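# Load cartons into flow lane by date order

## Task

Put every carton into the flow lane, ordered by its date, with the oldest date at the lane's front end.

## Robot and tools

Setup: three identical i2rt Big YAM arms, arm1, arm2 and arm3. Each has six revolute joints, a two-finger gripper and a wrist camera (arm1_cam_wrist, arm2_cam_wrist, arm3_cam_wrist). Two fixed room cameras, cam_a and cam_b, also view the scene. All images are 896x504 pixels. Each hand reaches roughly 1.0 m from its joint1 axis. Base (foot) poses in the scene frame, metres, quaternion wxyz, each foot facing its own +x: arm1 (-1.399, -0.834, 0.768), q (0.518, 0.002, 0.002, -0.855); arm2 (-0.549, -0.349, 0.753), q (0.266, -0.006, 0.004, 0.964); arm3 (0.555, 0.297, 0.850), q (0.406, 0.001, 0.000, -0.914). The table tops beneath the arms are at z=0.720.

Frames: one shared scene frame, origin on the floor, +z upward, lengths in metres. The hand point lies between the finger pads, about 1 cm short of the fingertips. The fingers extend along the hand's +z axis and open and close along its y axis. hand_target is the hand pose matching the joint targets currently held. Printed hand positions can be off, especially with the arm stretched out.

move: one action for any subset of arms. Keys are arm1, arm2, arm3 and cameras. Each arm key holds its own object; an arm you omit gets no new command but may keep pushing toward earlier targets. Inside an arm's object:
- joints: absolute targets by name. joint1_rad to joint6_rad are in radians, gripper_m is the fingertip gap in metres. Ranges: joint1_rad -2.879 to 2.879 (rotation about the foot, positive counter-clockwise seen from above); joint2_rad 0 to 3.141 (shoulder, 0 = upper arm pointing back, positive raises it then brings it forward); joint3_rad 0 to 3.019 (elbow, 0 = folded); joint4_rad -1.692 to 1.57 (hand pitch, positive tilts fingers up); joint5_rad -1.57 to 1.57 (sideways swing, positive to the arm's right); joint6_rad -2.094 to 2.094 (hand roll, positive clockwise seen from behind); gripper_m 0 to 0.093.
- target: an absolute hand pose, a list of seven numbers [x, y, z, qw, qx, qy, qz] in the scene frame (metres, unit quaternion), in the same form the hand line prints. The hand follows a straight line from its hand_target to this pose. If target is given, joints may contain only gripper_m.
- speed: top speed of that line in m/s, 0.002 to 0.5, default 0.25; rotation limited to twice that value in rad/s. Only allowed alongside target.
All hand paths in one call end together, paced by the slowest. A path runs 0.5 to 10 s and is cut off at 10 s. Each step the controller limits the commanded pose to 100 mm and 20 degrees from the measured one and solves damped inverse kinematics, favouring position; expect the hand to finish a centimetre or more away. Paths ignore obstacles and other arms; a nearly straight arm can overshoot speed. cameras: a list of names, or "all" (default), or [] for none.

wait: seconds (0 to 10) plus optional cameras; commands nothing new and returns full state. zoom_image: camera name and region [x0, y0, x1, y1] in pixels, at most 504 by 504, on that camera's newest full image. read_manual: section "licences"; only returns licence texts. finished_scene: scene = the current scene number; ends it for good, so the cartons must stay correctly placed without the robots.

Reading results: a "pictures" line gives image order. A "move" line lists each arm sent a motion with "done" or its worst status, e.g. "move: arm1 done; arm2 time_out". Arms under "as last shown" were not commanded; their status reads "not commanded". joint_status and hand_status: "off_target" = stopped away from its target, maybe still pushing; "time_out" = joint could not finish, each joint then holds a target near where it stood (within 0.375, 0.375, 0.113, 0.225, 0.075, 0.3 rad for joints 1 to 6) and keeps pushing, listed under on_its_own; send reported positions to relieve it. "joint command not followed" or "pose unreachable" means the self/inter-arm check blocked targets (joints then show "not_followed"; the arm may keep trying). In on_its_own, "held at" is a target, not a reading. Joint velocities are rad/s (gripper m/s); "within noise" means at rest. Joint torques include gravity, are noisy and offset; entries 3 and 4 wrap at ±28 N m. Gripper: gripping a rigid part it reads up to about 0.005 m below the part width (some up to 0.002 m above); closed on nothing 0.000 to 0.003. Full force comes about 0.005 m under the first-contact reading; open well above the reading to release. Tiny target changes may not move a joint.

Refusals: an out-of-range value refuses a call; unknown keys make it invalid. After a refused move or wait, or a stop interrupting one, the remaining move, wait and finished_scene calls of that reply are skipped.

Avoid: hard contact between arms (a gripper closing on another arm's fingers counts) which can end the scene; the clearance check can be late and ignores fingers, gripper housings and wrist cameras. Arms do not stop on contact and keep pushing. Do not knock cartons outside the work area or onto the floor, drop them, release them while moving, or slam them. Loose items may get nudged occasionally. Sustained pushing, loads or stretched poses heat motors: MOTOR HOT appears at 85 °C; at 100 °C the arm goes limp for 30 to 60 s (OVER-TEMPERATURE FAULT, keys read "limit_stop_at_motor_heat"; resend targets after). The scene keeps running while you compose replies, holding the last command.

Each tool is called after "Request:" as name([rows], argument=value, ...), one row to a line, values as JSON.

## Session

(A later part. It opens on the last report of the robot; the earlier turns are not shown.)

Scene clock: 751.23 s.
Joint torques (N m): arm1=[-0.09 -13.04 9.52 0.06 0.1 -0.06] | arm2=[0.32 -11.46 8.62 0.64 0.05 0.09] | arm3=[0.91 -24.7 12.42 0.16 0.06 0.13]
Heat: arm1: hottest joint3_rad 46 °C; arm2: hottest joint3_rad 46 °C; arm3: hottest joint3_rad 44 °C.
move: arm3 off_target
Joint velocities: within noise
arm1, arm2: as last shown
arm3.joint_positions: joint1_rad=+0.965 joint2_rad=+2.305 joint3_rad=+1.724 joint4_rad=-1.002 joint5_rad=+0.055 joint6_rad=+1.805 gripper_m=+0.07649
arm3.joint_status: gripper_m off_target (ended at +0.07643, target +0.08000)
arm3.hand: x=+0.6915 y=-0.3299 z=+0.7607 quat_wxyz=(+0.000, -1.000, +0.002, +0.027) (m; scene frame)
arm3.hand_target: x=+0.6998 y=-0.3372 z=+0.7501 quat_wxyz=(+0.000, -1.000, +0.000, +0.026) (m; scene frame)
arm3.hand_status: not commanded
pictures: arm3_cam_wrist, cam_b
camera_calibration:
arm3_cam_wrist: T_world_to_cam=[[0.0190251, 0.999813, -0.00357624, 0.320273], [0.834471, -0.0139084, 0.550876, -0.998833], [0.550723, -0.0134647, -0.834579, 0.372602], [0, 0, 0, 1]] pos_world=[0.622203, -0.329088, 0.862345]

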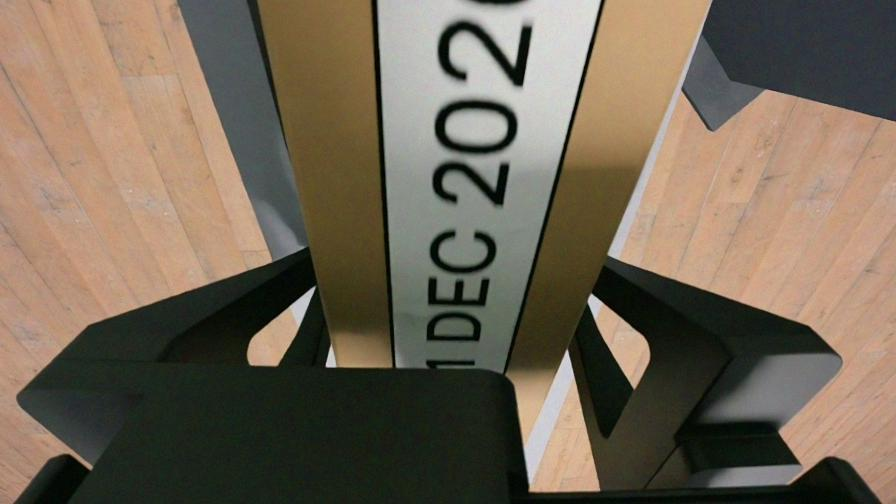

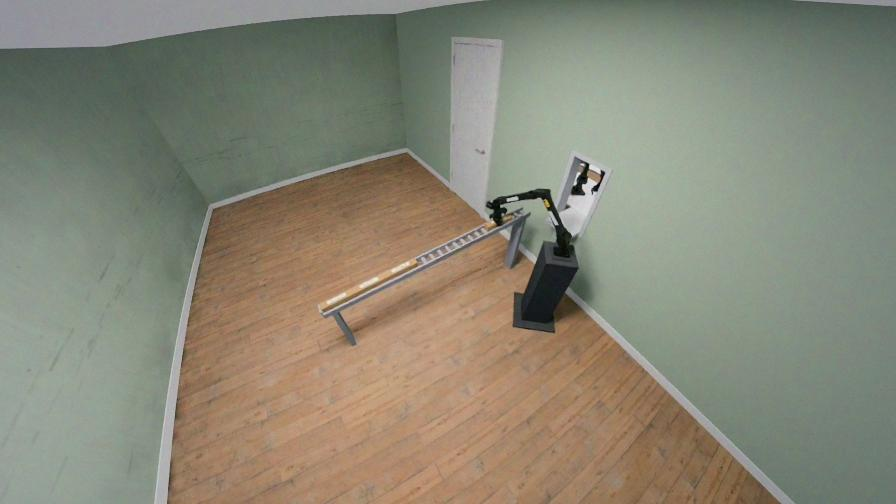

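Request:
wait(seconds=0.5, cameras=["arm3_cam_wrist", "cam_b"])

Request:
zoom_image(camera="cam_b", region=[300, 180, 560, 330])

Scene clock: 755.87 s.
Joint torques (N m): arm1=[-0.09 -13.1 9.52 0.1 0.1 -0.06] | arm2=[0.32 -11.52 8.62 0.65 0.06 0.09] | arm3=[0.67 -25.29 12.44 0.21 0.07 0.11]
Heat: arm1: hottest joint3_rad 46 °C; arm2: hottest joint3_rad 46 °C; arm3: hottest joint3_rad 44 °C.
Joint velocities: within noise
arm1.joint_positions: joint1_rad=+1.010 joint2_rad=+1.403 joint3_rad=+1.396 joint4_rad=-1.390 joint5_rad=+0.000 joint6_rad=+0.309 gripper_m=+0.08995
arm1.joint_status: not commanded
arm1.hand: x=-1.1726 y=-1.2239 z=+1.0364 quat_wxyz=(-0.080, -0.623, -0.778, +0.028) (m; scene frame)
arm1.hand_target: x=-1.1774 y=-1.2249 z=+1.0387 quat_wxyz=(-0.078, -0.624, -0.777, +0.029) (m; scene frame)
arm1.hand_status: not commanded
arm2.joint_positions: joint1_rad=-1.668 joint2_rad=+1.483 joint3_rad=+1.261 joint4_rad=-1.340 joint5_rad=-0.015 joint6_rad=+0.931 gripper_m=+0.08994
arm2.joint_status: not commanded
arm2.hand: x=-0.2960 y=+0.0009 z=+0.9351 quat_wxyz=(-0.001, +0.002, -1.000, -0.002) (m; scene frame)
arm2.hand_target: x=-0.2999 y=+0.0000 z=+0.9301 quat_wxyz=(+0.000, +0.000, -1.000, +0.000) (m; scene frame)
arm2.hand_status: not commanded
arm3.joint_positions: joint1_rad=+0.965 joint2_rad=+2.305 joint3_rad=+1.724 joint4_rad=-1.002 joint5_rad=+0.055 joint6_rad=+1.805 gripper_m=+0.07649
arm3.joint_status: gripper_m off_target (ended at +0.07643, target +0.08000)
arm3.hand: x=+0.6915 y=-0.3299 z=+0.7607 quat_wxyz=(+0.000, -1.000, +0.002, +0.027) (m; scene frame)
arm3.hand_target: x=+0.6998 y=-0.3372 z=+0.7501 quat_wxyz=(+0.000, -1.000, +0.000, +0.026) (m; scene frame)
arm3.hand_status: not commanded
wait: 0.50 s; at rest from the start
pictures: arm3_cam_wrist, cam_b
camera_calibration:
arm3_cam_wrist: T_world_to_cam=[[0.0190251, 0.999813, -0.00357624, 0.320273], [0.834471, -0.0139084, 0.550876, -0.998833], [0.550723, -0.0134647, -0.834579, 0.372602], [0, 0, 0, 1]] pos_world=[0.622203, -0.329088, 0.862345]

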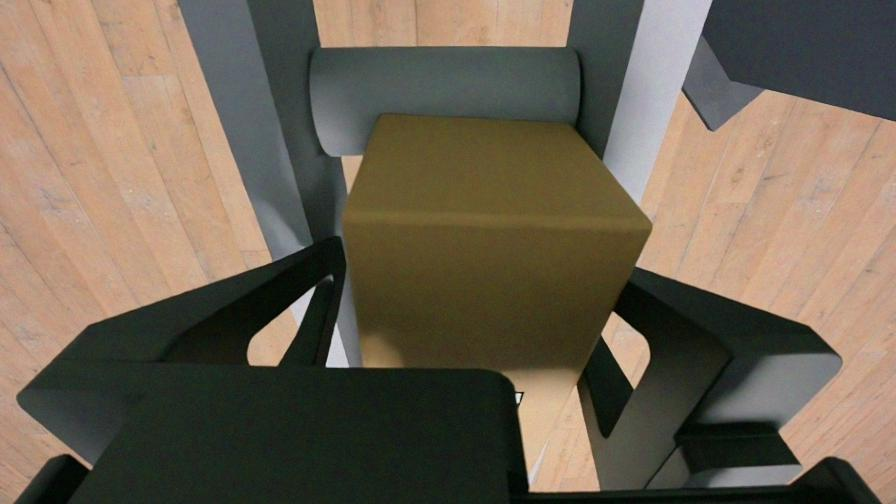

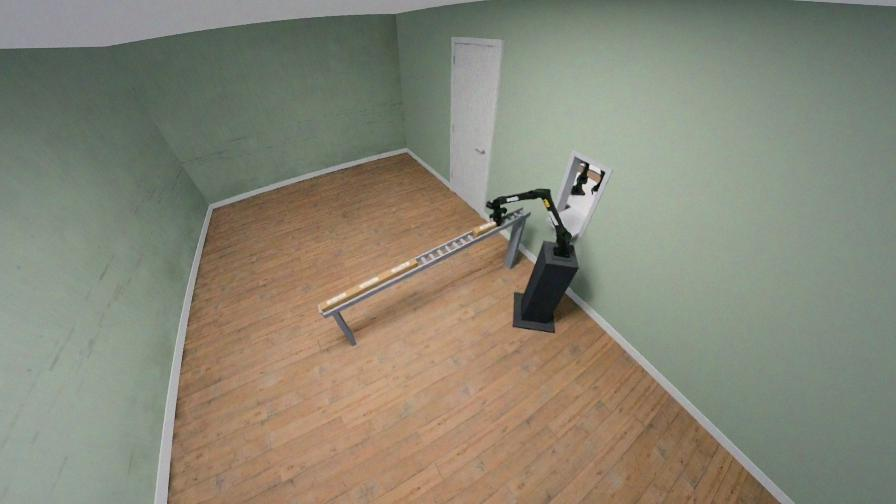

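Scaled by 1.938 from the camera's 896x504 image, which has a finer 1280x720 frame.

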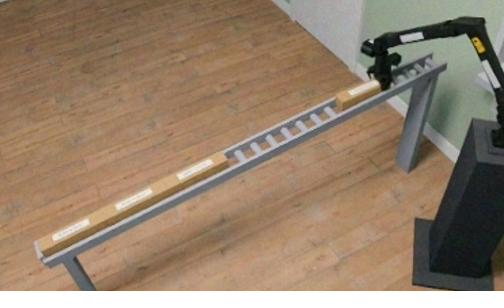

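Request:
move(arm3={"target": [0.69, -0.332, 0.92, 0, 1, 0, 0], "speed": 0.2}, cameras=["arm3_cam_wrist", "cam_b"])

Request:
zoom_image(camera="cam_b", region=[300, 180, 560, 330])

Scene clock: 761.43 s.
Joint torques (N m): arm1=[-0.09 -13.1 9.52 0.08 0.1 -0.06] | arm2=[0.26 -11.46 8.62 0.66 0.06 0.09] | arm3=[-0.67 -24.88 13.12 0.05 0 -0.02]
Heat: arm1: hottest joint3_rad 46 °C; arm2: hottest joint3_rad 46 °C; arm3: hottest joint3_rad 45 °C.
move: arm3 off_target
Joint velocities: within noise
arm1, arm2: as last shown
arm3.joint_positions: joint1_rad=+0.959 joint2_rad=+2.086 joint3_rad=+1.810 joint4_rad=-1.287 joint5_rad=+0.005 joint6_rad=+1.792 gripper_m=+0.07994
arm3.joint_status: not commanded
arm3.on_its_own: gripper_m moved +0.00344 to your old target +0.08000
arm3.hand: x=+0.6949 y=-0.3239 z=+0.9269 quat_wxyz=(-0.004, -1.000, -0.001, +0.000) (m; scene frame)
arm3.hand_target: x=+0.6900 y=-0.3316 z=+0.9200 quat_wxyz=(+0.000, -1.000, +0.000, +0.000) (m; scene frame)
arm3.hand_status: off_target (0.012 m and 0.5 deg from the pose sent, 0.159 m and 3.1 deg at the start; pose on its path clipped on 6 of 49 steps)
pictures: arm3_cam_wrist, cam_b
camera_calibration:
arm3_cam_wrist: T_world_to_cam=[[0.0130906, 0.999848, -0.011521, 0.326315], [0.803749, -0.0036676, 0.594957, -1.10932], [0.594824, -0.0170483, -0.803675, 0.449137], [0, 0, 0, 1]] pos_world=[0.62019, -0.322677, 1.02472]

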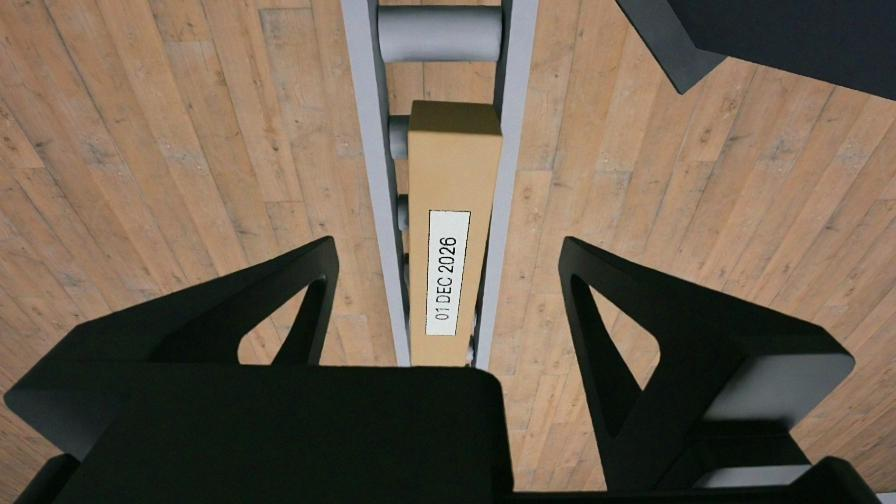

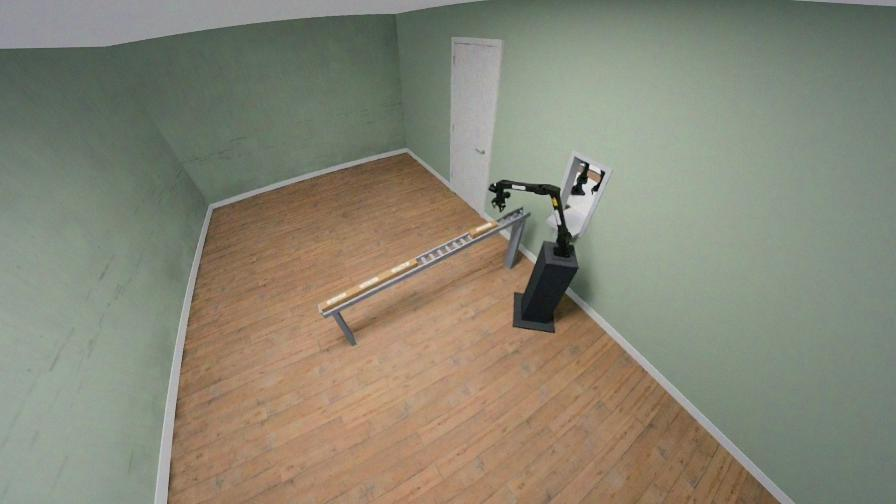

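Scaled by 1.938 from the camera's 896x504 image, which has a finer 1280x720 frame.

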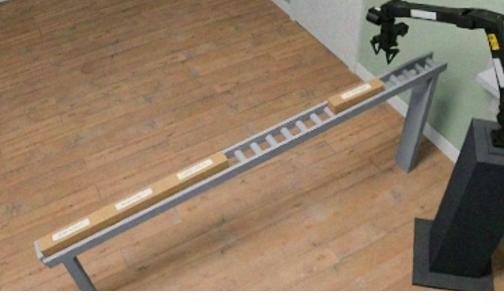

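Request:
wait(seconds=1.0, cameras=["arm3_cam_wrist"])

Scene clock: 764.37 s.
Joint torques (N m): arm1=[-0.09 -13.04 9.51 0.09 0.09 -0.06] | arm2=[0.32 -11.46 8.64 0.65 0.06 0.09] | arm3=[-0.97 -24.59 13.08 -0.01 0.02 -0.02]
Heat: arm1: hottest joint3_rad 46 °C; arm2: hottest joint3_rad 46 °C; arm3: hottest joint3_rad 45 °C.
Joint velocities: within noise
arm1.joint_positions: joint1_rad=+1.010 joint2_rad=+1.403 joint3_rad=+1.396 joint4_rad=-1.390 joint5_rad=+0.000 joint6_rad=+0.309 gripper_m=+0.08995
arm1.joint_status: not commanded
arm1.hand: x=-1.1726 y=-1.2239 z=+1.0364 quat_wxyz=(-0.080, -0.623, -0.778, +0.028) (m; scene frame)
arm1.hand_target: x=-1.1774 y=-1.2249 z=+1.0387 quat_wxyz=(-0.078, -0.624, -0.777, +0.029) (m; scene frame)
arm1.hand_status: not commanded
arm2.joint_positions: joint1_rad=-1.668 joint2_rad=+1.483 joint3_rad=+1.261 joint4_rad=-1.340 joint5_rad=-0.015 joint6_rad=+0.931 gripper_m=+0.08994
arm2.joint_status: not commanded
arm2.hand: x=-0.2960 y=+0.0009 z=+0.9351 quat_wxyz=(-0.001, +0.002, -1.000, -0.002) (m; scene frame)
arm2.hand_target: x=-0.2999 y=+0.0000 z=+0.9301 quat_wxyz=(+0.000, +0.000, -1.000, +0.000) (m; scene frame)
arm2.hand_status: not commanded
arm3.joint_positions: joint1_rad=+0.959 joint2_rad=+2.086 joint3_rad=+1.810 joint4_rad=-1.287 joint5_rad=+0.005 joint6_rad=+1.792 gripper_m=+0.07994
arm3.joint_status: not commanded
arm3.hand: x=+0.6949 y=-0.3239 z=+0.9269 quat_wxyz=(-0.004, -1.000, -0.001, +0.000) (m; scene frame)
arm3.hand_target: x=+0.6900 y=-0.3316 z=+0.9200 quat_wxyz=(+0.000, -1.000, +0.000, +0.000) (m; scene frame)
arm3.hand_status: off_target (0.012 m and 0.5 deg from the pose sent, 0.159 m and 3.1 deg at the start; pose on its path clipped on 6 of 49 steps)
wait: 1.00 s; at rest from the start
pictures: arm3_cam_wrist
camera_calibration:
arm3_cam_wrist: T_world_to_cam=[[0.0130906, 0.999848, -0.011521, 0.326315], [0.803749, -0.0036676, 0.594957, -1.10932], [0.594824, -0.0170483, -0.803675, 0.449137], [0, 0, 0, 1]] pos_world=[0.62019, -0.322677, 1.02472]

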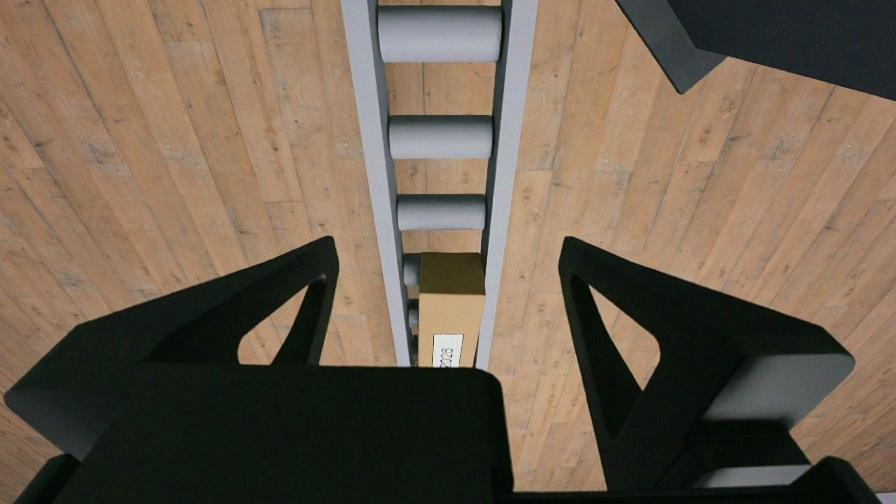

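Request:
move(arm2={"joints": {"joint1_rad": -0.045, "joint2_rad": 1.294, "joint3_rad": 1.112, "joint4_rad": -1.389, "joint5_rad": 0.0, "joint6_rad": -0.428, "gripper_m": 0.09}}, arm3={"target": [0.30, 0.02, 1.0, 0, 1, 0, 0], "speed": 0.35}, cameras=["arm2_cam_wrist", "cam_b"])

Scene clock: 790.43 s.
Joint torques (N m): arm1=[-0.09 -13.16 9.52 0.08 0.1 -0.06] | arm2=[0.5 -7.94 8.54 -0.01 -0.04 -0.11] | arm3=[-0.62 -13.33 11.48 0.05 -0.01 -0.04]
Heat: arm1: hottest joint3_rad 46 °C; arm2: hottest joint3_rad 46 °C; arm3: hottest joint3_rad 46 °C.
move: arm2 done; arm3 done
Joint velocities: within noise
arm1: as last shown
arm2.joint_positions: joint1_rad=-0.052 joint2_rad=+1.290 joint3_rad=+1.131 joint4_rad=-1.381 joint5_rad=-0.001 joint6_rad=-0.418 gripper_m=+0.09000
arm2.joint_status: all done
arm2.hand: x=-0.8549 y=-0.1420 z=+0.9546 quat_wxyz=(-0.002, +0.996, -0.087, -0.008) (m; scene frame)
arm2.hand_target: x=-0.8498 y=-0.1483 z=+0.9462 quat_wxyz=(+0.006, +0.997, -0.078, +0.005) (m; scene frame)
arm2.hand_status: not commanded
arm3.joint_positions: joint1_rad=+0.001 joint2_rad=+1.370 joint3_rad=+1.042 joint4_rad=-1.244 joint5_rad=+0.005 joint6_rad=+0.840 gripper_m=+0.07994
arm3.joint_status: not commanded
arm3.hand: x=+0.3030 y=+0.0204 z=+0.9957 quat_wxyz=(+0.002, -1.000, +0.001, +0.000) (m; scene frame)
arm3.hand_target: x=+0.3000 y=+0.0201 z=+0.9999 quat_wxyz=(+0.000, -1.000, +0.000, +0.000) (m; scene frame)
arm3.hand_status: done (0.005 m and 0.3 deg from the pose sent, 0.529 m and 0.5 deg at the start)
pictures: arm2_cam_wrist, cam_b
camera_calibration:
arm2_cam_wrist: T_world_to_cam=[[0.168276, 0.985629, 0.0148035, 0.267739], [0.820928, -0.148438, 0.551401, 0.162436], [0.545674, -0.080635, -0.834109, 1.37415], [0, 0, 0, 1]] pos_world=[-0.92824, -0.128975, 1.05266]

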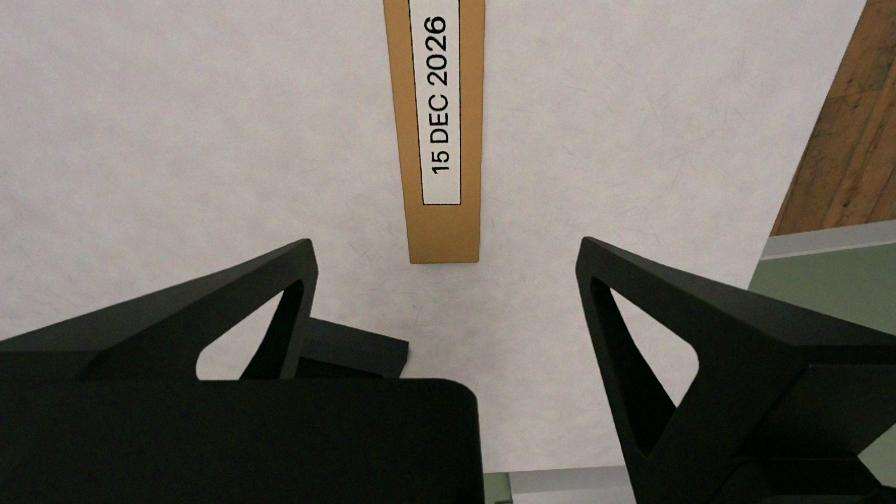

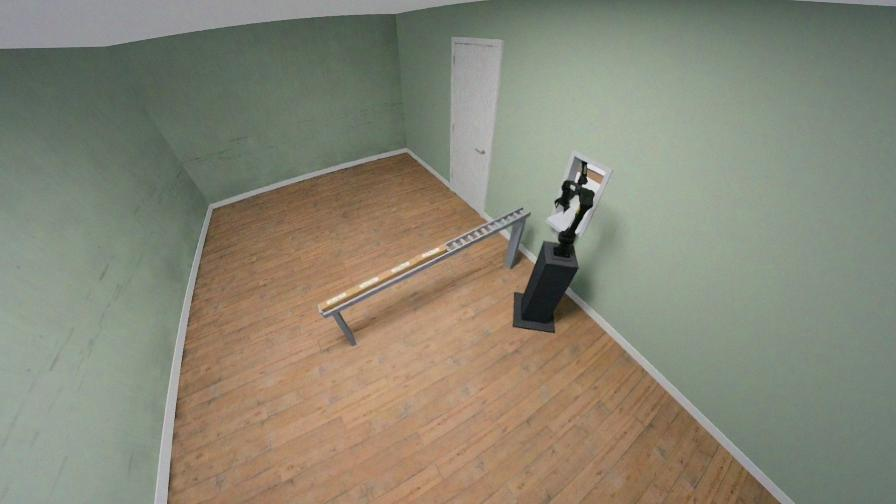

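Request:
move(arm2={"target": [-0.855, -0.148, 0.745, 0, 0.9971, -0.0762, 0], "speed": 0.2}, cameras=["arm2_cam_wrist"])

Scene clock: 800.43 s.
Joint torques (N m): arm1=[-0.09 -13.1 9.52 0.09 0.1 -0.06] | arm2=[0.67 -8.64 6.91 0.81 0.01 -0.09] | arm3=[-0.26 -13.39 11.41 0.08 0.01 -0.01]
Heat: arm1: hottest joint3_rad 46 °C; arm2: hottest joint3_rad 46 °C; arm3: hottest joint3_rad 46 °C.
move: arm2 done
Joint velocities: within noise
arm1: as last shown
arm2.joint_positions: joint1_rad=-0.048 joint2_rad=+1.555 joint3_rad=+0.805 joint4_rad=-0.796 joint5_rad=+0.003 joint6_rad=-0.418 gripper_m=+0.09000
arm2.joint_status: not commanded
arm2.hand: x=-0.8556 y=-0.1436 z=+0.7518 quat_wxyz=(-0.002, +0.996, -0.085, -0.005) (m; scene frame)
arm2.hand_target: x=-0.8548 y=-0.1481 z=+0.7451 quat_wxyz=(+0.000, +0.997, -0.076, +0.000) (m; scene frame)
arm2.hand_status: done (0.008 m and 1.2 deg from the pose sent, 0.210 m and 1.6 deg at the start)
arm3.joint_positions: joint1_rad=+0.001 joint2_rad=+1.370 joint3_rad=+1.042 joint4_rad=-1.245 joint5_rad=+0.005 joint6_rad=+0.839 gripper_m=+0.07994
arm3.joint_status: not commanded
arm3.hand: x=+0.3031 y=+0.0204 z=+0.9957 quat_wxyz=(+0.002, -1.000, +0.001, +0.000) (m; scene frame)
arm3.hand_target: x=+0.3001 y=+0.0201 z=+0.9999 quat_wxyz=(+0.000, -1.000, +0.000, +0.000) (m; scene frame)
arm3.hand_status: not commanded
pictures: arm2_cam_wrist
camera_calibration:
arm2_cam_wrist: T_world_to_cam=[[0.164406, 0.986268, 0.0156592, 0.268595], [0.818032, -0.145198, 0.556544, 0.268624], [0.551176, -0.0786895, -0.83067, 1.20766], [0, 0, 0, 1]] pos_world=[-0.929536, -0.130873, 0.849462]

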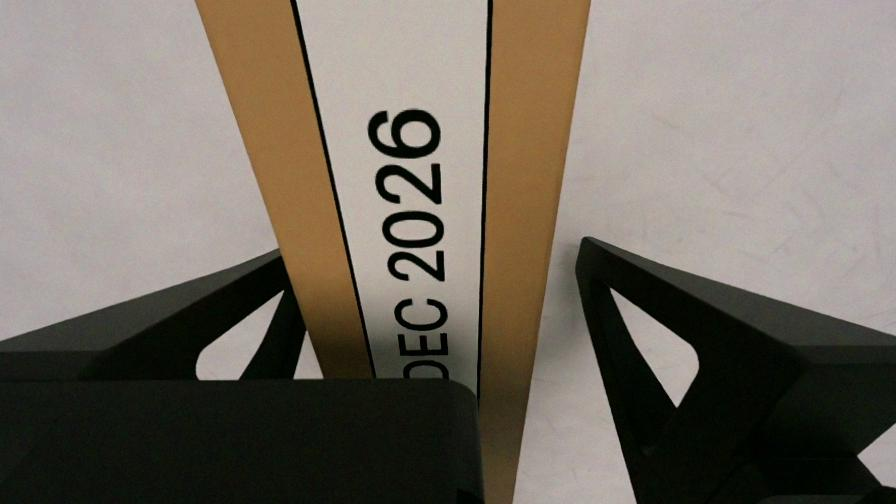

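Request:
move(arm2={"joints": {"gripper_m": 0.054}}, cameras=[])

Request:
move(arm2={"target": [-0.855, -0.148, 0.95, 0, 0.9971, -0.0762, 0], "speed": 0.3}, cameras=[])

Request:
move(arm2={"joints": {"joint1_rad": -1.651, "joint2_rad": 1.489, "joint3_rad": 1.253, "joint4_rad": -1.335, "joint5_rad": 0.0, "joint6_rad": 0.951}}, cameras=["arm2_cam_wrist", "cam_a"])

Scene clock: 805.07 s.
Joint torques (N m): arm1=[-0.15 -13.1 9.51 0.08 0.1 -0.06] | arm2=[0.5 -8.53 6.91 0.76 0.05 -0.08] | arm3=[-0.38 -13.45 11.41 0.08 0.01 -0.03]
Heat: arm1: hottest joint3_rad 46 °C; arm2: hottest joint3_rad 46 °C; arm3: hottest joint3_rad 46 °C.
move: arm2 off_target
Joint velocities: within noise
arm1, arm3: as last shown
arm2.joint_positions: joint1_rad=-0.046 joint2_rad=+1.555 joint3_rad=+0.805 joint4_rad=-0.795 joint5_rad=+0.002 joint6_rad=-0.419 gripper_m=+0.06072
arm2.joint_status: gripper_m off_target (ended at +0.06075, target +0.05400)
arm2.hand: x=-0.8562 y=-0.1444 z=+0.7518 quat_wxyz=(-0.002, +0.997, -0.083, -0.006) (m; scene frame)
arm2.hand_target: x=-0.8548 y=-0.1480 z=+0.7451 quat_wxyz=(+0.000, +0.997, -0.076, +0.000) (m; scene frame)
arm2.hand_status: not commanded
pictures: none
No camera images: "cameras" was empty.

Scene clock: 806.67 s.
Joint torques (N m): arm1=[-0.03 -13.04 9.52 0.08 0.1 -0.06] | arm2=[0.56 -7.53 15.04 -0.28 -0.02 -0.05] | arm3=[-0.44 -13.45 11.43 0.02 -0.01 -0.02]
Heat: arm1: hottest joint3_rad 46 °C; arm2: hottest joint3_rad 47 °C; arm3: hottest joint3_rad 46 °C.
move: arm2 off_target
Joint velocities: within noise
arm1, arm3: as last shown
arm2.joint_positions: joint1_rad=-0.044 joint2_rad=+1.285 joint3_rad=+1.050 joint4_rad=-1.375 joint5_rad=+0.003 joint6_rad=-0.419 gripper_m=+0.06072
arm2.joint_status: not commanded
arm2.hand: x=-0.8354 y=-0.1577 z=+0.9267 quat_wxyz=(+0.013, +0.996, -0.082, +0.023) (m; scene frame)
arm2.hand_target: x=-0.8538 y=-0.1488 z=+0.9500 quat_wxyz=(+0.000, +0.997, -0.076, +0.000) (m; scene frame)
arm2.hand_status: off_target (0.032 m and 3.1 deg from the pose sent, 0.198 m and 1.0 deg at the start)
pictures: none
No camera images: "cameras" was empty.

Scene clock: 808.67 s.
Joint torques (N m): arm1=[-0.09 -13.04 9.51 0.08 0.1 -0.06] | arm2=[-0.26 -12.1 13.39 -0.02 0.02 0.09] | arm3=[-0.44 -13.45 11.49 0.08 0 -0.03]
Heat: arm1: hottest joint3_rad 46 °C; arm2: hottest joint3_rad 47 °C; arm3: hottest joint3_rad 46 °C.
move: arm2 done
Joint velocities: within noise
arm1, arm3: as last shown
arm2.joint_positions: joint1_rad=-1.649 joint2_rad=+1.501 joint3_rad=+1.201 joint4_rad=-1.332 joint5_rad=+0.001 joint6_rad=+0.941 gripper_m=+0.06083
arm2.joint_status: all done
arm2.hand: x=-0.3105 y=-0.0110 z=+0.9061 quat_wxyz=(+0.013, +0.006, -0.999, +0.031) (m; scene frame)
arm2.hand_target: x=-0.3002 y=+0.0027 z=+0.9298 quat_wxyz=(-0.005, +0.000, -1.000, +0.006) (m; scene frame)
arm2.hand_status: not commanded
pictures: arm2_cam_wrist, cam_a
camera_calibration:
arm2_cam_wrist: T_world_to_cam=[[0.0178912, -0.997061, 0.074496, -0.0748625], [-0.81029, 0.0291914, 0.585302, -0.77364], [-0.585756, -0.0708351, -0.807386, 0.671826], [0, 0, 0, 1]] pos_world=[-0.232007, -0.00447002, 1.00081]

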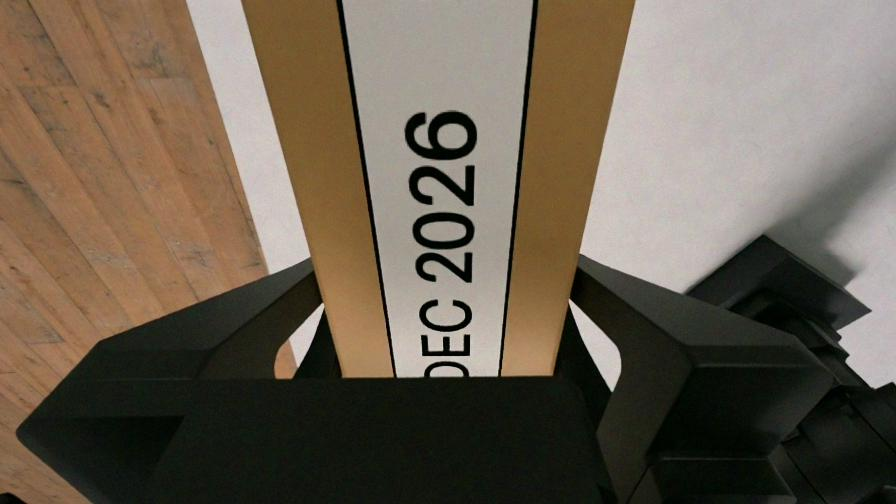

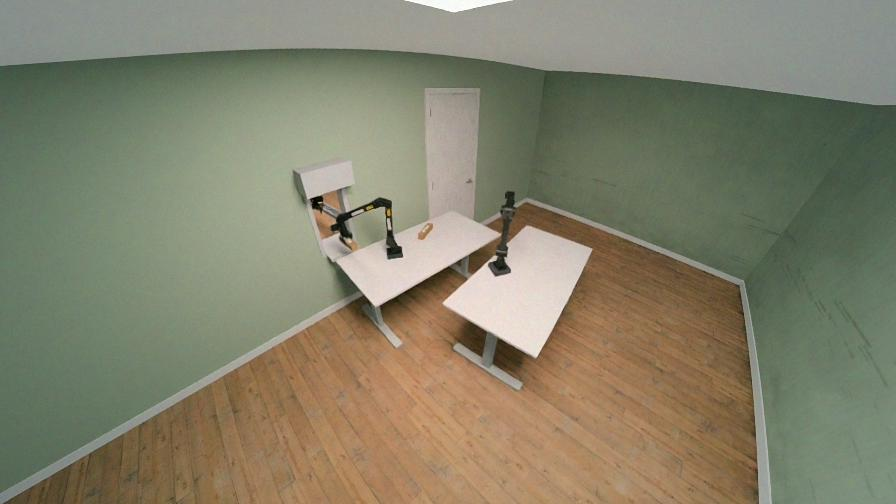

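Request:
move(arm2={"target": [0.02, 0.0, 0.83, 0, 0, 1, 0], "speed": 0.25}, cameras=[])

Request:
move(arm2={"target": [0.02, 0.0, 0.769, 0, 0, 1, 0], "speed": 0.1}, cameras=["arm2_cam_wrist", "arm3_cam_wrist"])

Scene clock: 814.47 s.
Joint torques (N m): arm1=[-0.15 -13.1 9.51 0.08 0.1 -0.06] | arm2=[-0.21 -20.84 15.15 -0.12 -0.06 -0.13] | arm3=[-0.21 -13.57 11.44 0.03 0.01 -0.01]
Heat: arm1: hottest joint3_rad 46 °C; arm2: hottest joint3_rad 48 °C; arm3: hottest joint3_rad 45 °C.
move: arm2 off_target
Joint velocities: within noise
arm1, arm3: as last shown
arm2.joint_positions: joint1_rad=-2.057 joint2_rad=+2.165 joint3_rad=+1.888 joint4_rad=-1.346 joint5_rad=-0.013 joint6_rad=+0.557 gripper_m=+0.06083
arm2.joint_status: not commanded
arm2.hand: x=+0.0009 y=-0.0125 z=+0.8105 quat_wxyz=(+0.021, -0.006, -1.000, +0.014) (m; scene frame)
arm2.hand_target: x=+0.0185 y=-0.0008 z=+0.8305 quat_wxyz=(-0.001, +0.000, -1.000, +0.000) (m; scene frame)
arm2.hand_status: off_target (0.030 m and 3.0 deg from the pose sent, 0.339 m and 3.9 deg at the start)
arm3.hand_target: x=+0.3000 y=+0.0201 z=+0.9999 quat_wxyz=(+0.000, -1.000, +0.000, +0.000) (m; scene frame)
pictures: none
No camera images: "cameras" was empty.

Scene clock: 815.67 s.
Joint torques (N m): arm1=[-0.03 -13.04 9.51 0.06 0.1 -0.06] | arm2=[0.09 -20.25 9.68 0.69 -0.08 -0.13] | arm3=[-0.44 -13.39 11.47 0.01 -0.01 -0.02]
Heat: arm1: hottest joint3_rad 46 °C; arm2: hottest joint3_rad 48 °C; arm3: hottest joint3_rad 45 °C.
move: arm2 done
Joint velocities: within noise
arm1, arm3: as last shown
arm2.joint_positions: joint1_rad=-2.057 joint2_rad=+2.213 joint3_rad=+1.888 joint4_rad=-1.241 joint5_rad=-0.012 joint6_rad=+0.557 gripper_m=+0.06083
arm2.joint_status: not commanded
arm2.hand: x=+0.0197 y=-0.0018 z=+0.7792 quat_wxyz=(-0.003, -0.006, -1.000, +0.000) (m; scene frame)
arm2.hand_target: x=+0.0198 y=-0.0001 z=+0.7691 quat_wxyz=(+0.000, +0.000, -1.000, +0.000) (m; scene frame)
arm2.hand_status: done (0.010 m and 0.8 deg from the pose sent, 0.047 m and 3.0 deg at the start)
pictures: arm2_cam_wrist, arm3_cam_wrist
camera_calibration:
arm2_cam_wrist: T_world_to_cam=[[-0.00646598, -0.999907, 0.0119805, -0.0129951], [-0.82866, 0.0120638, 0.559623, -0.411751], [-0.559715, -0.00630923, -0.828661, 0.779669], [0, 0, 0, 1]] pos_world=[0.0951076, -0.00310751, 0.876662]
arm3_cam_wrist: T_world_to_cam=[[0.0168716, 0.999855, 0.00220932, -0.0268807], [0.803102, -0.0148678, 0.595657, -0.834424], [0.595603, -0.00827538, -0.803236, 0.742422], [0, 0, 0, 1]] pos_world=[0.228392, 0.0206146, 1.09343]

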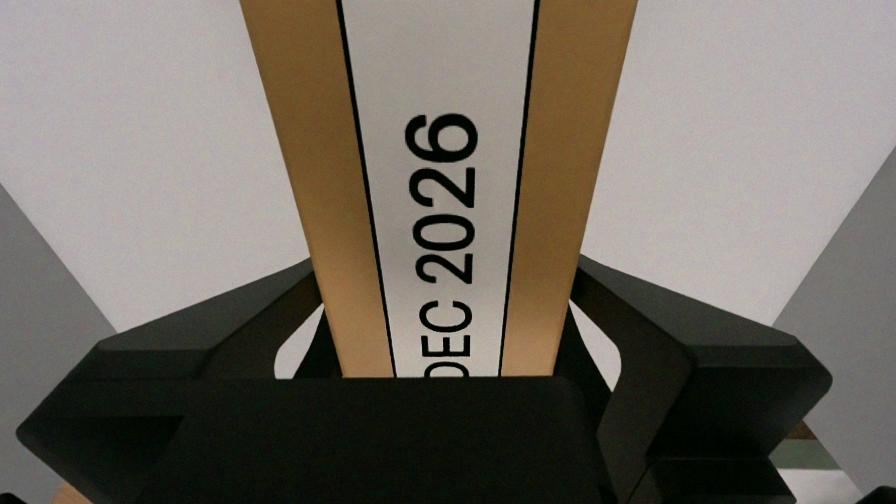

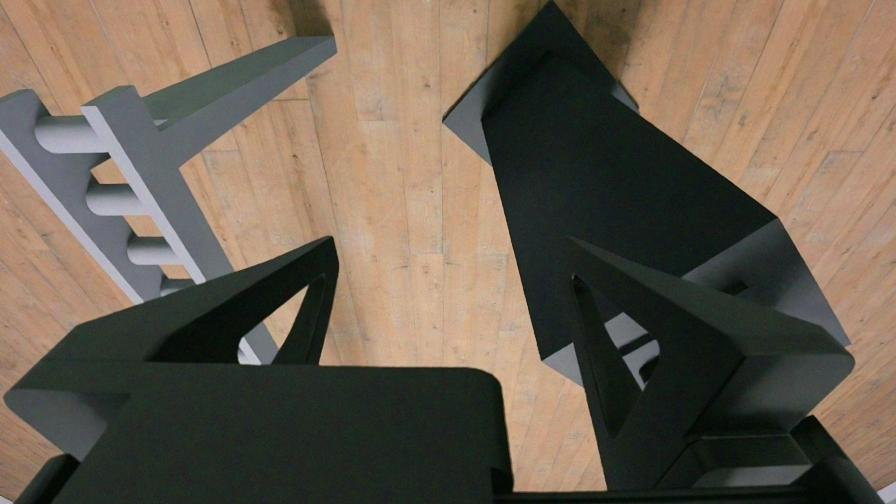

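Request:
move(arm2={"joints": {"gripper_m": 0.09}}, arm3={"joints": {"gripper_m": 0.092}}, cameras=[])

Request:
move(arm2={"target": [-0.30, 0.0, 0.93, 0, 0, 1, 0], "speed": 0.25}, arm3={"target": [0.02, -0.005, 0.86, 0, 1, 0, 0], "speed": 0.25}, cameras=["arm3_cam_wrist"])

Scene clock: 820.43 s.
Joint torques (N m): arm1=[-0.03 -13.16 9.51 0.08 0.1 -0.06] | arm2=[-0.15 -21.19 9.73 0.64 -0.06 -0.11] | arm3=[-0.32 -13.33 11.45 0.06 -0.01 -0.03]
Heat: arm1: hottest joint3_rad 46 °C; arm2: hottest joint3_rad 49 °C; arm3: hottest joint3_rad 45 °C.
move: arm2 done; arm3 done
Joint velocities: within noise
arm1.joint_positions: joint1_rad=+1.010 joint2_rad=+1.403 joint3_rad=+1.396 joint4_rad=-1.390 joint5_rad=+0.000 joint6_rad=+0.309 gripper_m=+0.08995
arm1.joint_status: not commanded
arm1.hand: x=-1.1726 y=-1.2239 z=+1.0364 quat_wxyz=(-0.080, -0.623, -0.778, +0.028) (m; scene frame)
arm1.hand_target: x=-1.1774 y=-1.2249 z=+1.0387 quat_wxyz=(-0.078, -0.624, -0.777, +0.029) (m; scene frame)
arm1.hand_status: not commanded
arm2.joint_positions: joint1_rad=-2.057 joint2_rad=+2.213 joint3_rad=+1.888 joint4_rad=-1.240 joint5_rad=-0.013 joint6_rad=+0.557 gripper_m=+0.08986
arm2.joint_status: all done
arm2.hand: x=+0.0197 y=-0.0016 z=+0.7792 quat_wxyz=(-0.003, -0.006, -1.000, -0.001) (m; scene frame)
arm2.hand_target: x=+0.0198 y=-0.0001 z=+0.7691 quat_wxyz=(+0.000, +0.000, -1.000, +0.000) (m; scene frame)
arm2.hand_status: not commanded
arm3.joint_positions: joint1_rad=+0.001 joint2_rad=+1.370 joint3_rad=+1.042 joint4_rad=-1.245 joint5_rad=+0.005 joint6_rad=+0.839 gripper_m=+0.09189
arm3.joint_status: all done
arm3.hand: x=+0.3031 y=+0.0204 z=+0.9957 quat_wxyz=(+0.002, -1.000, +0.001, +0.000) (m; scene frame)
arm3.hand_target: x=+0.3000 y=+0.0201 z=+0.9999 quat_wxyz=(+0.000, -1.000, +0.000, +0.000) (m; scene frame)
arm3.hand_status: not commanded
pictures: none
No camera images: "cameras" was empty.

Scene clock: 822.83 s.
Joint torques (N m): arm1=[-0.09 -13.04 9.52 0.09 0.11 -0.05] | arm2=[0.21 -10.87 8.72 -0.06 0.1 0.08] | arm3=[-0.38 -23.06 13.76 0.05 -0.01 -0.03]
Heat: arm1: hottest joint3_rad 46 °C; arm2: hottest joint3_rad 49 °C; arm3: hottest joint3_rad 45 °C.
move: arm2 done; arm3 off_target
Joint velocities: within noise
arm1: as last shown
arm2.joint_positions: joint1_rad=-1.666 joint2_rad=+1.476 joint3_rad=+1.260 joint4_rad=-1.323 joint5_rad=-0.015 joint6_rad=+0.930 gripper_m=+0.08994
arm2.joint_status: not commanded
arm2.hand: x=-0.2945 y=+0.0043 z=+0.9377 quat_wxyz=(-0.008, +0.003, -1.000, -0.011) (m; scene frame)
arm2.hand_target: x=-0.3000 y=+0.0000 z=+0.9301 quat_wxyz=(+0.000, +0.000, -1.000, +0.000) (m; scene frame)
arm2.hand_status: done (0.010 m and 1.6 deg from the pose sent, 0.354 m and 0.8 deg at the start)
arm3.joint_positions: joint1_rad=-0.316 joint2_rad=+2.065 joint3_rad=+1.595 joint4_rad=-1.105 joint5_rad=+0.003 joint6_rad=+0.524 gripper_m=+0.09191
arm3.joint_status: not commanded
arm3.hand: x=+0.0328 y=-0.0005 z=+0.8616 quat_wxyz=(+0.003, -1.000, +0.002, -0.002) (m; scene frame)
arm3.hand_target: x=+0.0203 y=-0.0047 z=+0.8602 quat_wxyz=(+0.000, -1.000, +0.000, +0.000) (m; scene frame)
arm3.hand_status: off_target (0.014 m and 0.4 deg from the pose sent, 0.315 m and 0.3 deg at the start)
pictures: arm3_cam_wrist
camera_calibration:
arm3_cam_wrist: T_world_to_cam=[[0.0195298, 0.999805, 0.00286428, -0.0017293], [0.800623, -0.0173548, 0.598917, -0.540434], [0.59885, -0.00940349, -0.800806, 0.793396], [0, 0, 0, 1]] pos_world=[-0.0424074, -0.000189486, 0.959036]

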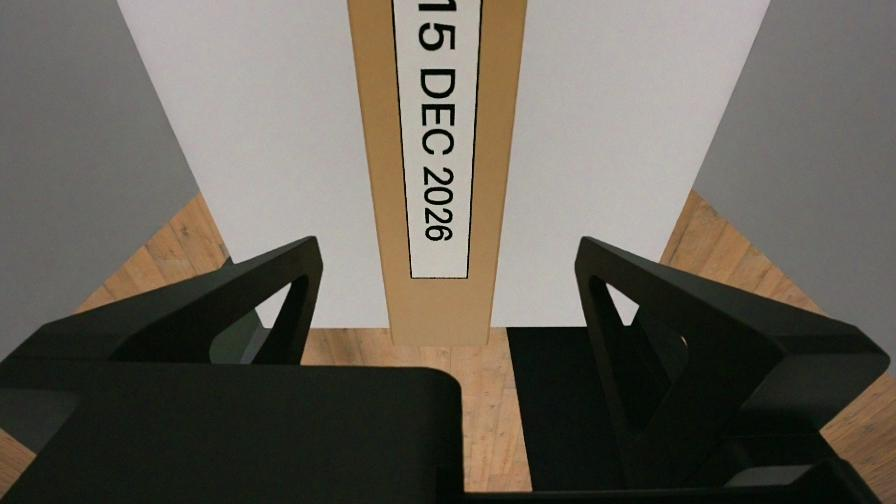

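Request:
move(cameras=["arm3_cam_wrist", "arm2_cam_wrist", "cam_a"])

Scene clock: 842.80 s.
Joint torques (N m): arm1=[-0.03 -13.04 9.52 0.08 0.1 -0.06] | arm2=[0.21 -10.81 8.72 -0.05 0.1 0.09] | arm3=[-0.26 -23.18 13.78 0.09 -0.01 -0.04]
Heat: arm1: hottest joint3_rad 46 °C; arm2: hottest joint3_rad 48 °C; arm3: hottest joint3_rad 48 °C.
Joint velocities: within noise
arm1.joint_positions: joint1_rad=+1.010 joint2_rad=+1.403 joint3_rad=+1.396 joint4_rad=-1.390 joint5_rad=+0.000 joint6_rad=+0.309 gripper_m=+0.08995
arm1.joint_status: not commanded
arm1.hand: x=-1.1726 y=-1.2239 z=+1.0364 quat_wxyz=(-0.080, -0.623, -0.778, +0.028) (m; scene frame)
arm1.hand_target: x=-1.1774 y=-1.2249 z=+1.0387 quat_wxyz=(-0.078, -0.624, -0.777, +0.029) (m; scene frame)
arm1.hand_status: not commanded
arm2.joint_positions: joint1_rad=-1.666 joint2_rad=+1.476 joint3_rad=+1.260 joint4_rad=-1.323 joint5_rad=-0.015 joint6_rad=+0.930 gripper_m=+0.08994
arm2.joint_status: not commanded
arm2.hand: x=-0.2945 y=+0.0043 z=+0.9377 quat_wxyz=(-0.008, +0.003, -1.000, -0.011) (m; scene frame)
arm2.hand_target: x=-0.3000 y=+0.0000 z=+0.9301 quat_wxyz=(+0.000, +0.000, -1.000, +0.000) (m; scene frame)
arm2.hand_status: done (0.010 m and 1.6 deg from the pose sent, 0.354 m and 0.8 deg at the start)
arm3.joint_positions: joint1_rad=-0.316 joint2_rad=+2.065 joint3_rad=+1.595 joint4_rad=-1.105 joint5_rad=+0.003 joint6_rad=+0.524 gripper_m=+0.09191
arm3.joint_status: not commanded
arm3.hand: x=+0.0329 y=-0.0005 z=+0.8616 quat_wxyz=(+0.003, -1.000, +0.002, -0.002) (m; scene frame)
arm3.hand_target: x=+0.0203 y=-0.0047 z=+0.8602 quat_wxyz=(+0.000, -1.000, +0.000, +0.000) (m; scene frame)
arm3.hand_status: off_target (0.014 m and 0.4 deg from the pose sent, 0.315 m and 0.3 deg at the start)
pictures: arm2_cam_wrist, arm3_cam_wrist, cam_a
camera_calibration:
arm2_cam_wrist: T_world_to_cam=[[0.0111159, -0.99989, -0.00979162, 0.014788], [-0.833583, -0.0146746, 0.5522, -0.75522], [-0.552283, 0.00202393, -0.833654, 0.741878], [0, 0, 0, 1]] pos_world=[-0.219976, 0.0022024, 1.03565]
arm3_cam_wrist: T_world_to_cam=[[0.0191312, 0.999812, 0.00307615, -0.00195184], [0.800414, -0.0171594, 0.599202, -0.540796], [0.599142, -0.00900128, -0.800592, 0.793144], [0, 0, 0, 1]] pos_world=[-0.0423078, -0.000188941, 0.959037]

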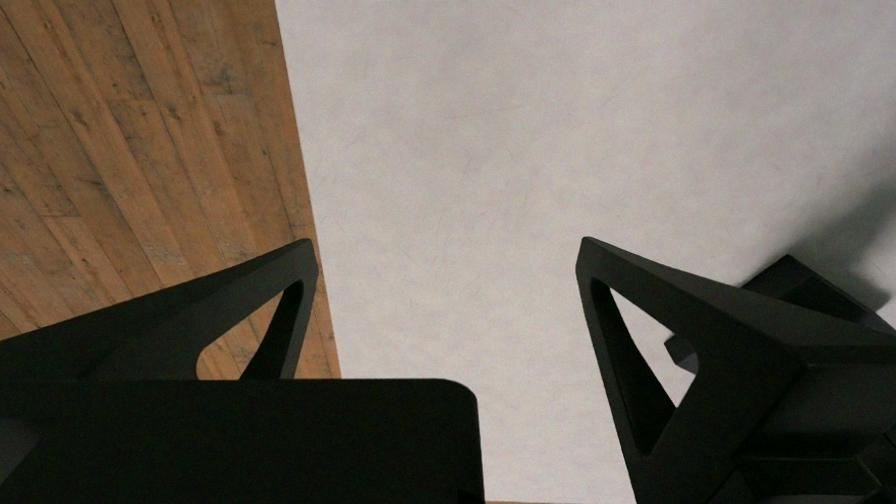

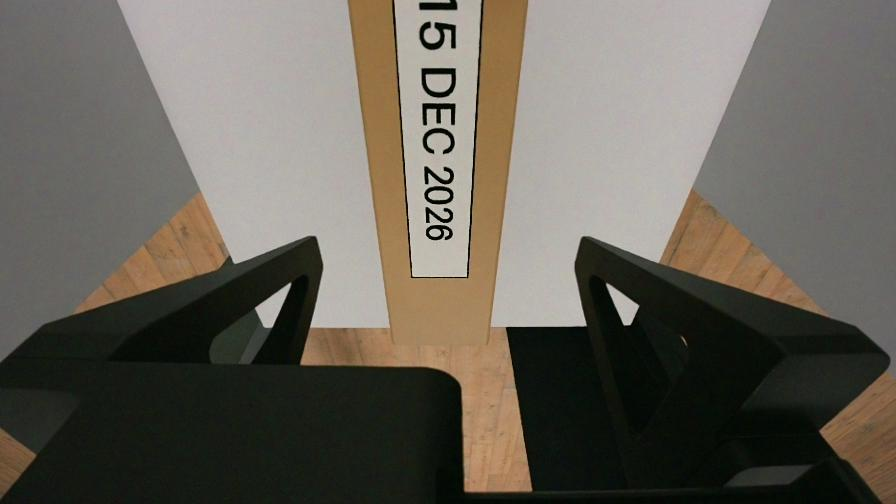

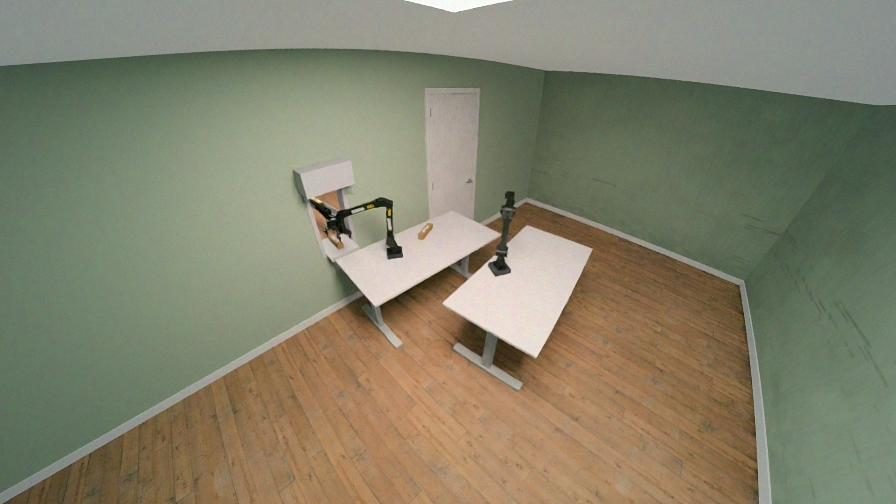

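Request:
move(arm3={"target": [0.02, -0.008, 0.766, 0, 1, 0, 0], "speed": 0.12}, arm2={"joints": {"joint1_rad": 2.262, "joint2_rad": 1.545, "joint3_rad": 1.366, "joint4_rad": -1.392, "joint5_rad": 0, "joint6_rad": -0.494, "gripper_m": 0.092}}, cameras=["arm3_cam_wrist", "arm2_cam_wrist"])

Request:
move(arm3={"joints": {"gripper_m": 0.052}}, cameras=["arm3_cam_wrist", "arm2_cam_wrist"])

Scene clock: 853.60 s.
Joint torques (N m): arm1=[-0.03 -13.1 9.52 0.08 0.1 -0.06] | arm2=[0.03 -12.63 11.78 -0.09 -0.04 -0.11] | arm3=[0.15 -24.35 9.05 0.75 -0.03 0.03]
Heat: arm1: hottest joint3_rad 46 °C; arm2: hottest joint3_rad 48 °C; arm3: hottest joint3_rad 48 °C.
move: arm2 done; arm3 off_target
Joint velocities: within noise
arm1: as last shown
arm2.joint_positions: joint1_rad=+2.260 joint2_rad=+1.549 joint3_rad=+1.342 joint4_rad=-1.384 joint5_rad=-0.001 joint6_rad=-0.485 gripper_m=+0.09200
arm2.joint_status: all done
arm2.hand: x=-0.4836 y=-0.7922 z=+0.9451 quat_wxyz=(+0.001, +0.451, +0.892, +0.005) (m; scene frame)
arm2.hand_target: x=-0.4821 y=-0.7974 z=+0.9559 quat_wxyz=(+0.007, +0.446, +0.895, -0.003) (m; scene frame)
arm2.hand_status: not commanded
arm3.joint_positions: joint1_rad=-0.316 joint2_rad=+2.200 joint3_rad=+1.595 joint4_rad=-0.946 joint5_rad=+0.003 joint6_rad=+0.524 gripper_m=+0.09191
arm3.joint_status: not commanded
arm3.hand: x=+0.0175 y=-0.0094 z=+0.7826 quat_wxyz=(-0.003, -1.000, +0.002, +0.008) (m; scene frame)
arm3.hand_target: x=+0.0203 y=-0.0078 z=+0.7663 quat_wxyz=(+0.000, -1.000, +0.000, +0.000) (m; scene frame)
arm3.hand_status: off_target (0.017 m and 1.0 deg from the pose sent, 0.097 m and 0.5 deg at the start)
pictures: arm2_cam_wrist, arm3_cam_wrist
camera_calibration:
arm2_cam_wrist: T_world_to_cam=[[-0.802701, -0.596377, 0.00222342, -0.864708], [-0.490091, 0.661759, 0.56735, -0.240964], [-0.339826, 0.454322, -0.823474, 1.09673], [0, 0, 0, 1]] pos_world=[-0.4395, -0.854501, 1.04176]
arm3_cam_wrist: T_world_to_cam=[[0.0191256, 0.999772, -0.00945393, 0.0172817], [0.812969, -0.0100466, 0.58222, -0.468101], [0.581992, -0.0188211, -0.812977, 0.748849], [0, 0, 0, 1]] pos_world=[-0.0556031, -0.0078864, 0.881498]

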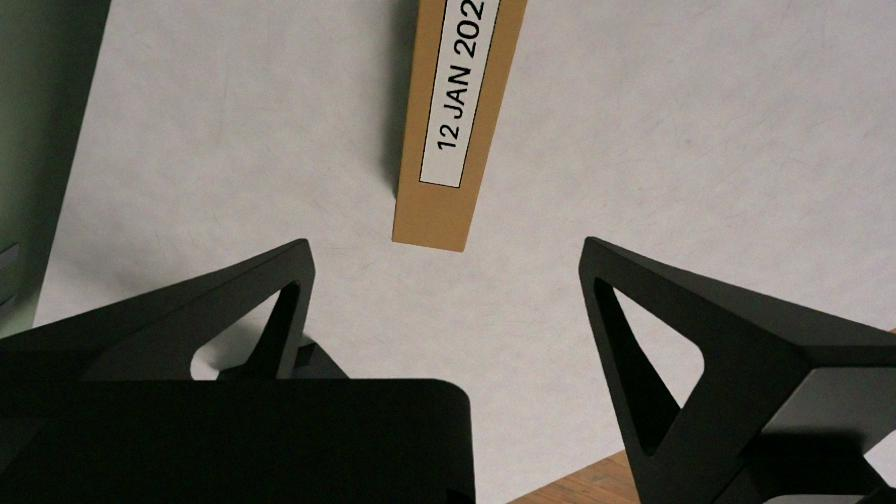

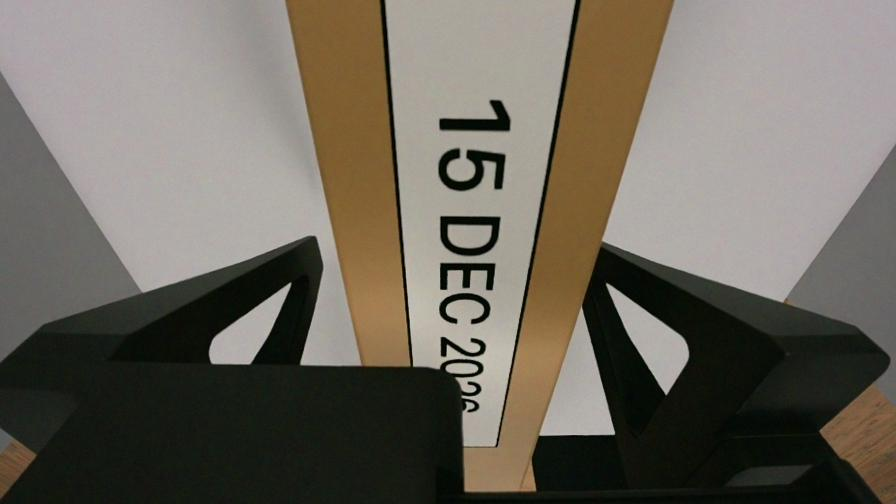

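Scene clock: 854.23 s.
Joint torques (N m): arm1=[-0.09 -13.1 9.54 0.06 0.1 -0.06] | arm2=[0.09 -12.69 11.77 -0.1 -0.04 -0.11] | arm3=[0.03 -24.35 9.05 0.81 -0.01 0.02]
Heat: arm1: hottest joint3_rad 46 °C; arm2: hottest joint3_rad 48 °C; arm3: hottest joint3_rad 48 °C.
move: arm3 off_target
Joint velocities: within noise
arm1, arm2: as last shown
arm3.joint_positions: joint1_rad=-0.316 joint2_rad=+2.200 joint3_rad=+1.595 joint4_rad=-0.946 joint5_rad=+0.003 joint6_rad=+0.524 gripper_m=+0.05830
arm3.joint_status: gripper_m off_target (ended at +0.05833, target +0.05200)
arm3.hand: x=+0.0175 y=-0.0094 z=+0.7826 quat_wxyz=(-0.003, -1.000, +0.002, +0.008) (m; scene frame)
arm3.hand_target: x=+0.0203 y=-0.0078 z=+0.7663 quat_wxyz=(+0.000, -1.000, +0.000, +0.000) (m; scene frame)
arm3.hand_status: not commanded
pictures: arm2_cam_wrist, arm3_cam_wrist
camera_calibration:
arm2_cam_wrist: T_world_to_cam=[[-0.802701, -0.596377, 0.00222342, -0.864708], [-0.490091, 0.661759, 0.56735, -0.240964], [-0.339826, 0.454322, -0.823474, 1.09673], [0, 0, 0, 1]] pos_world=[-0.4395, -0.854501, 1.04176]
arm3_cam_wrist: T_world_to_cam=[[0.0191256, 0.999772, -0.00945393, 0.0172817], [0.812969, -0.0100466, 0.58222, -0.468101], [0.581992, -0.0188211, -0.812977, 0.748849], [0, 0, 0, 1]] pos_world=[-0.0556031, -0.0078864, 0.881498]

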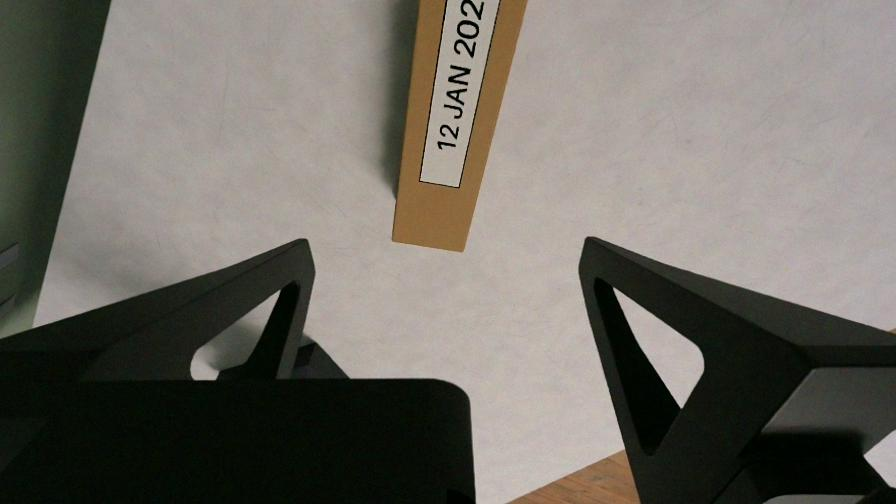

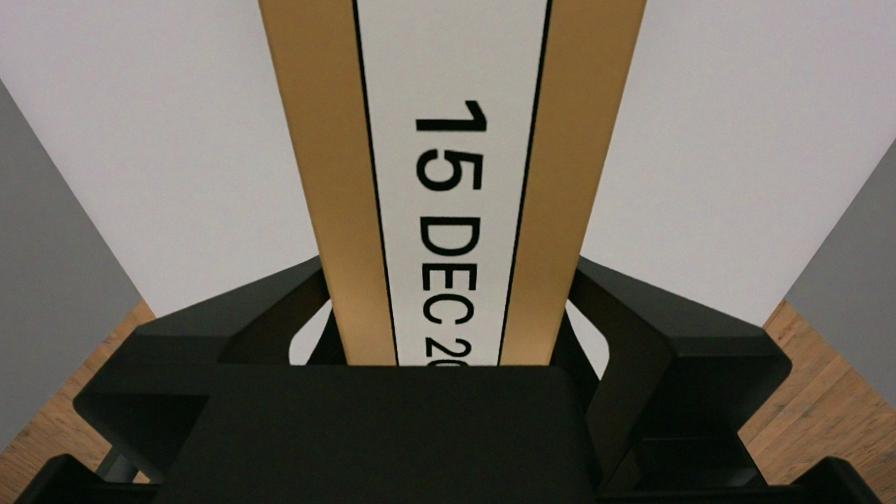

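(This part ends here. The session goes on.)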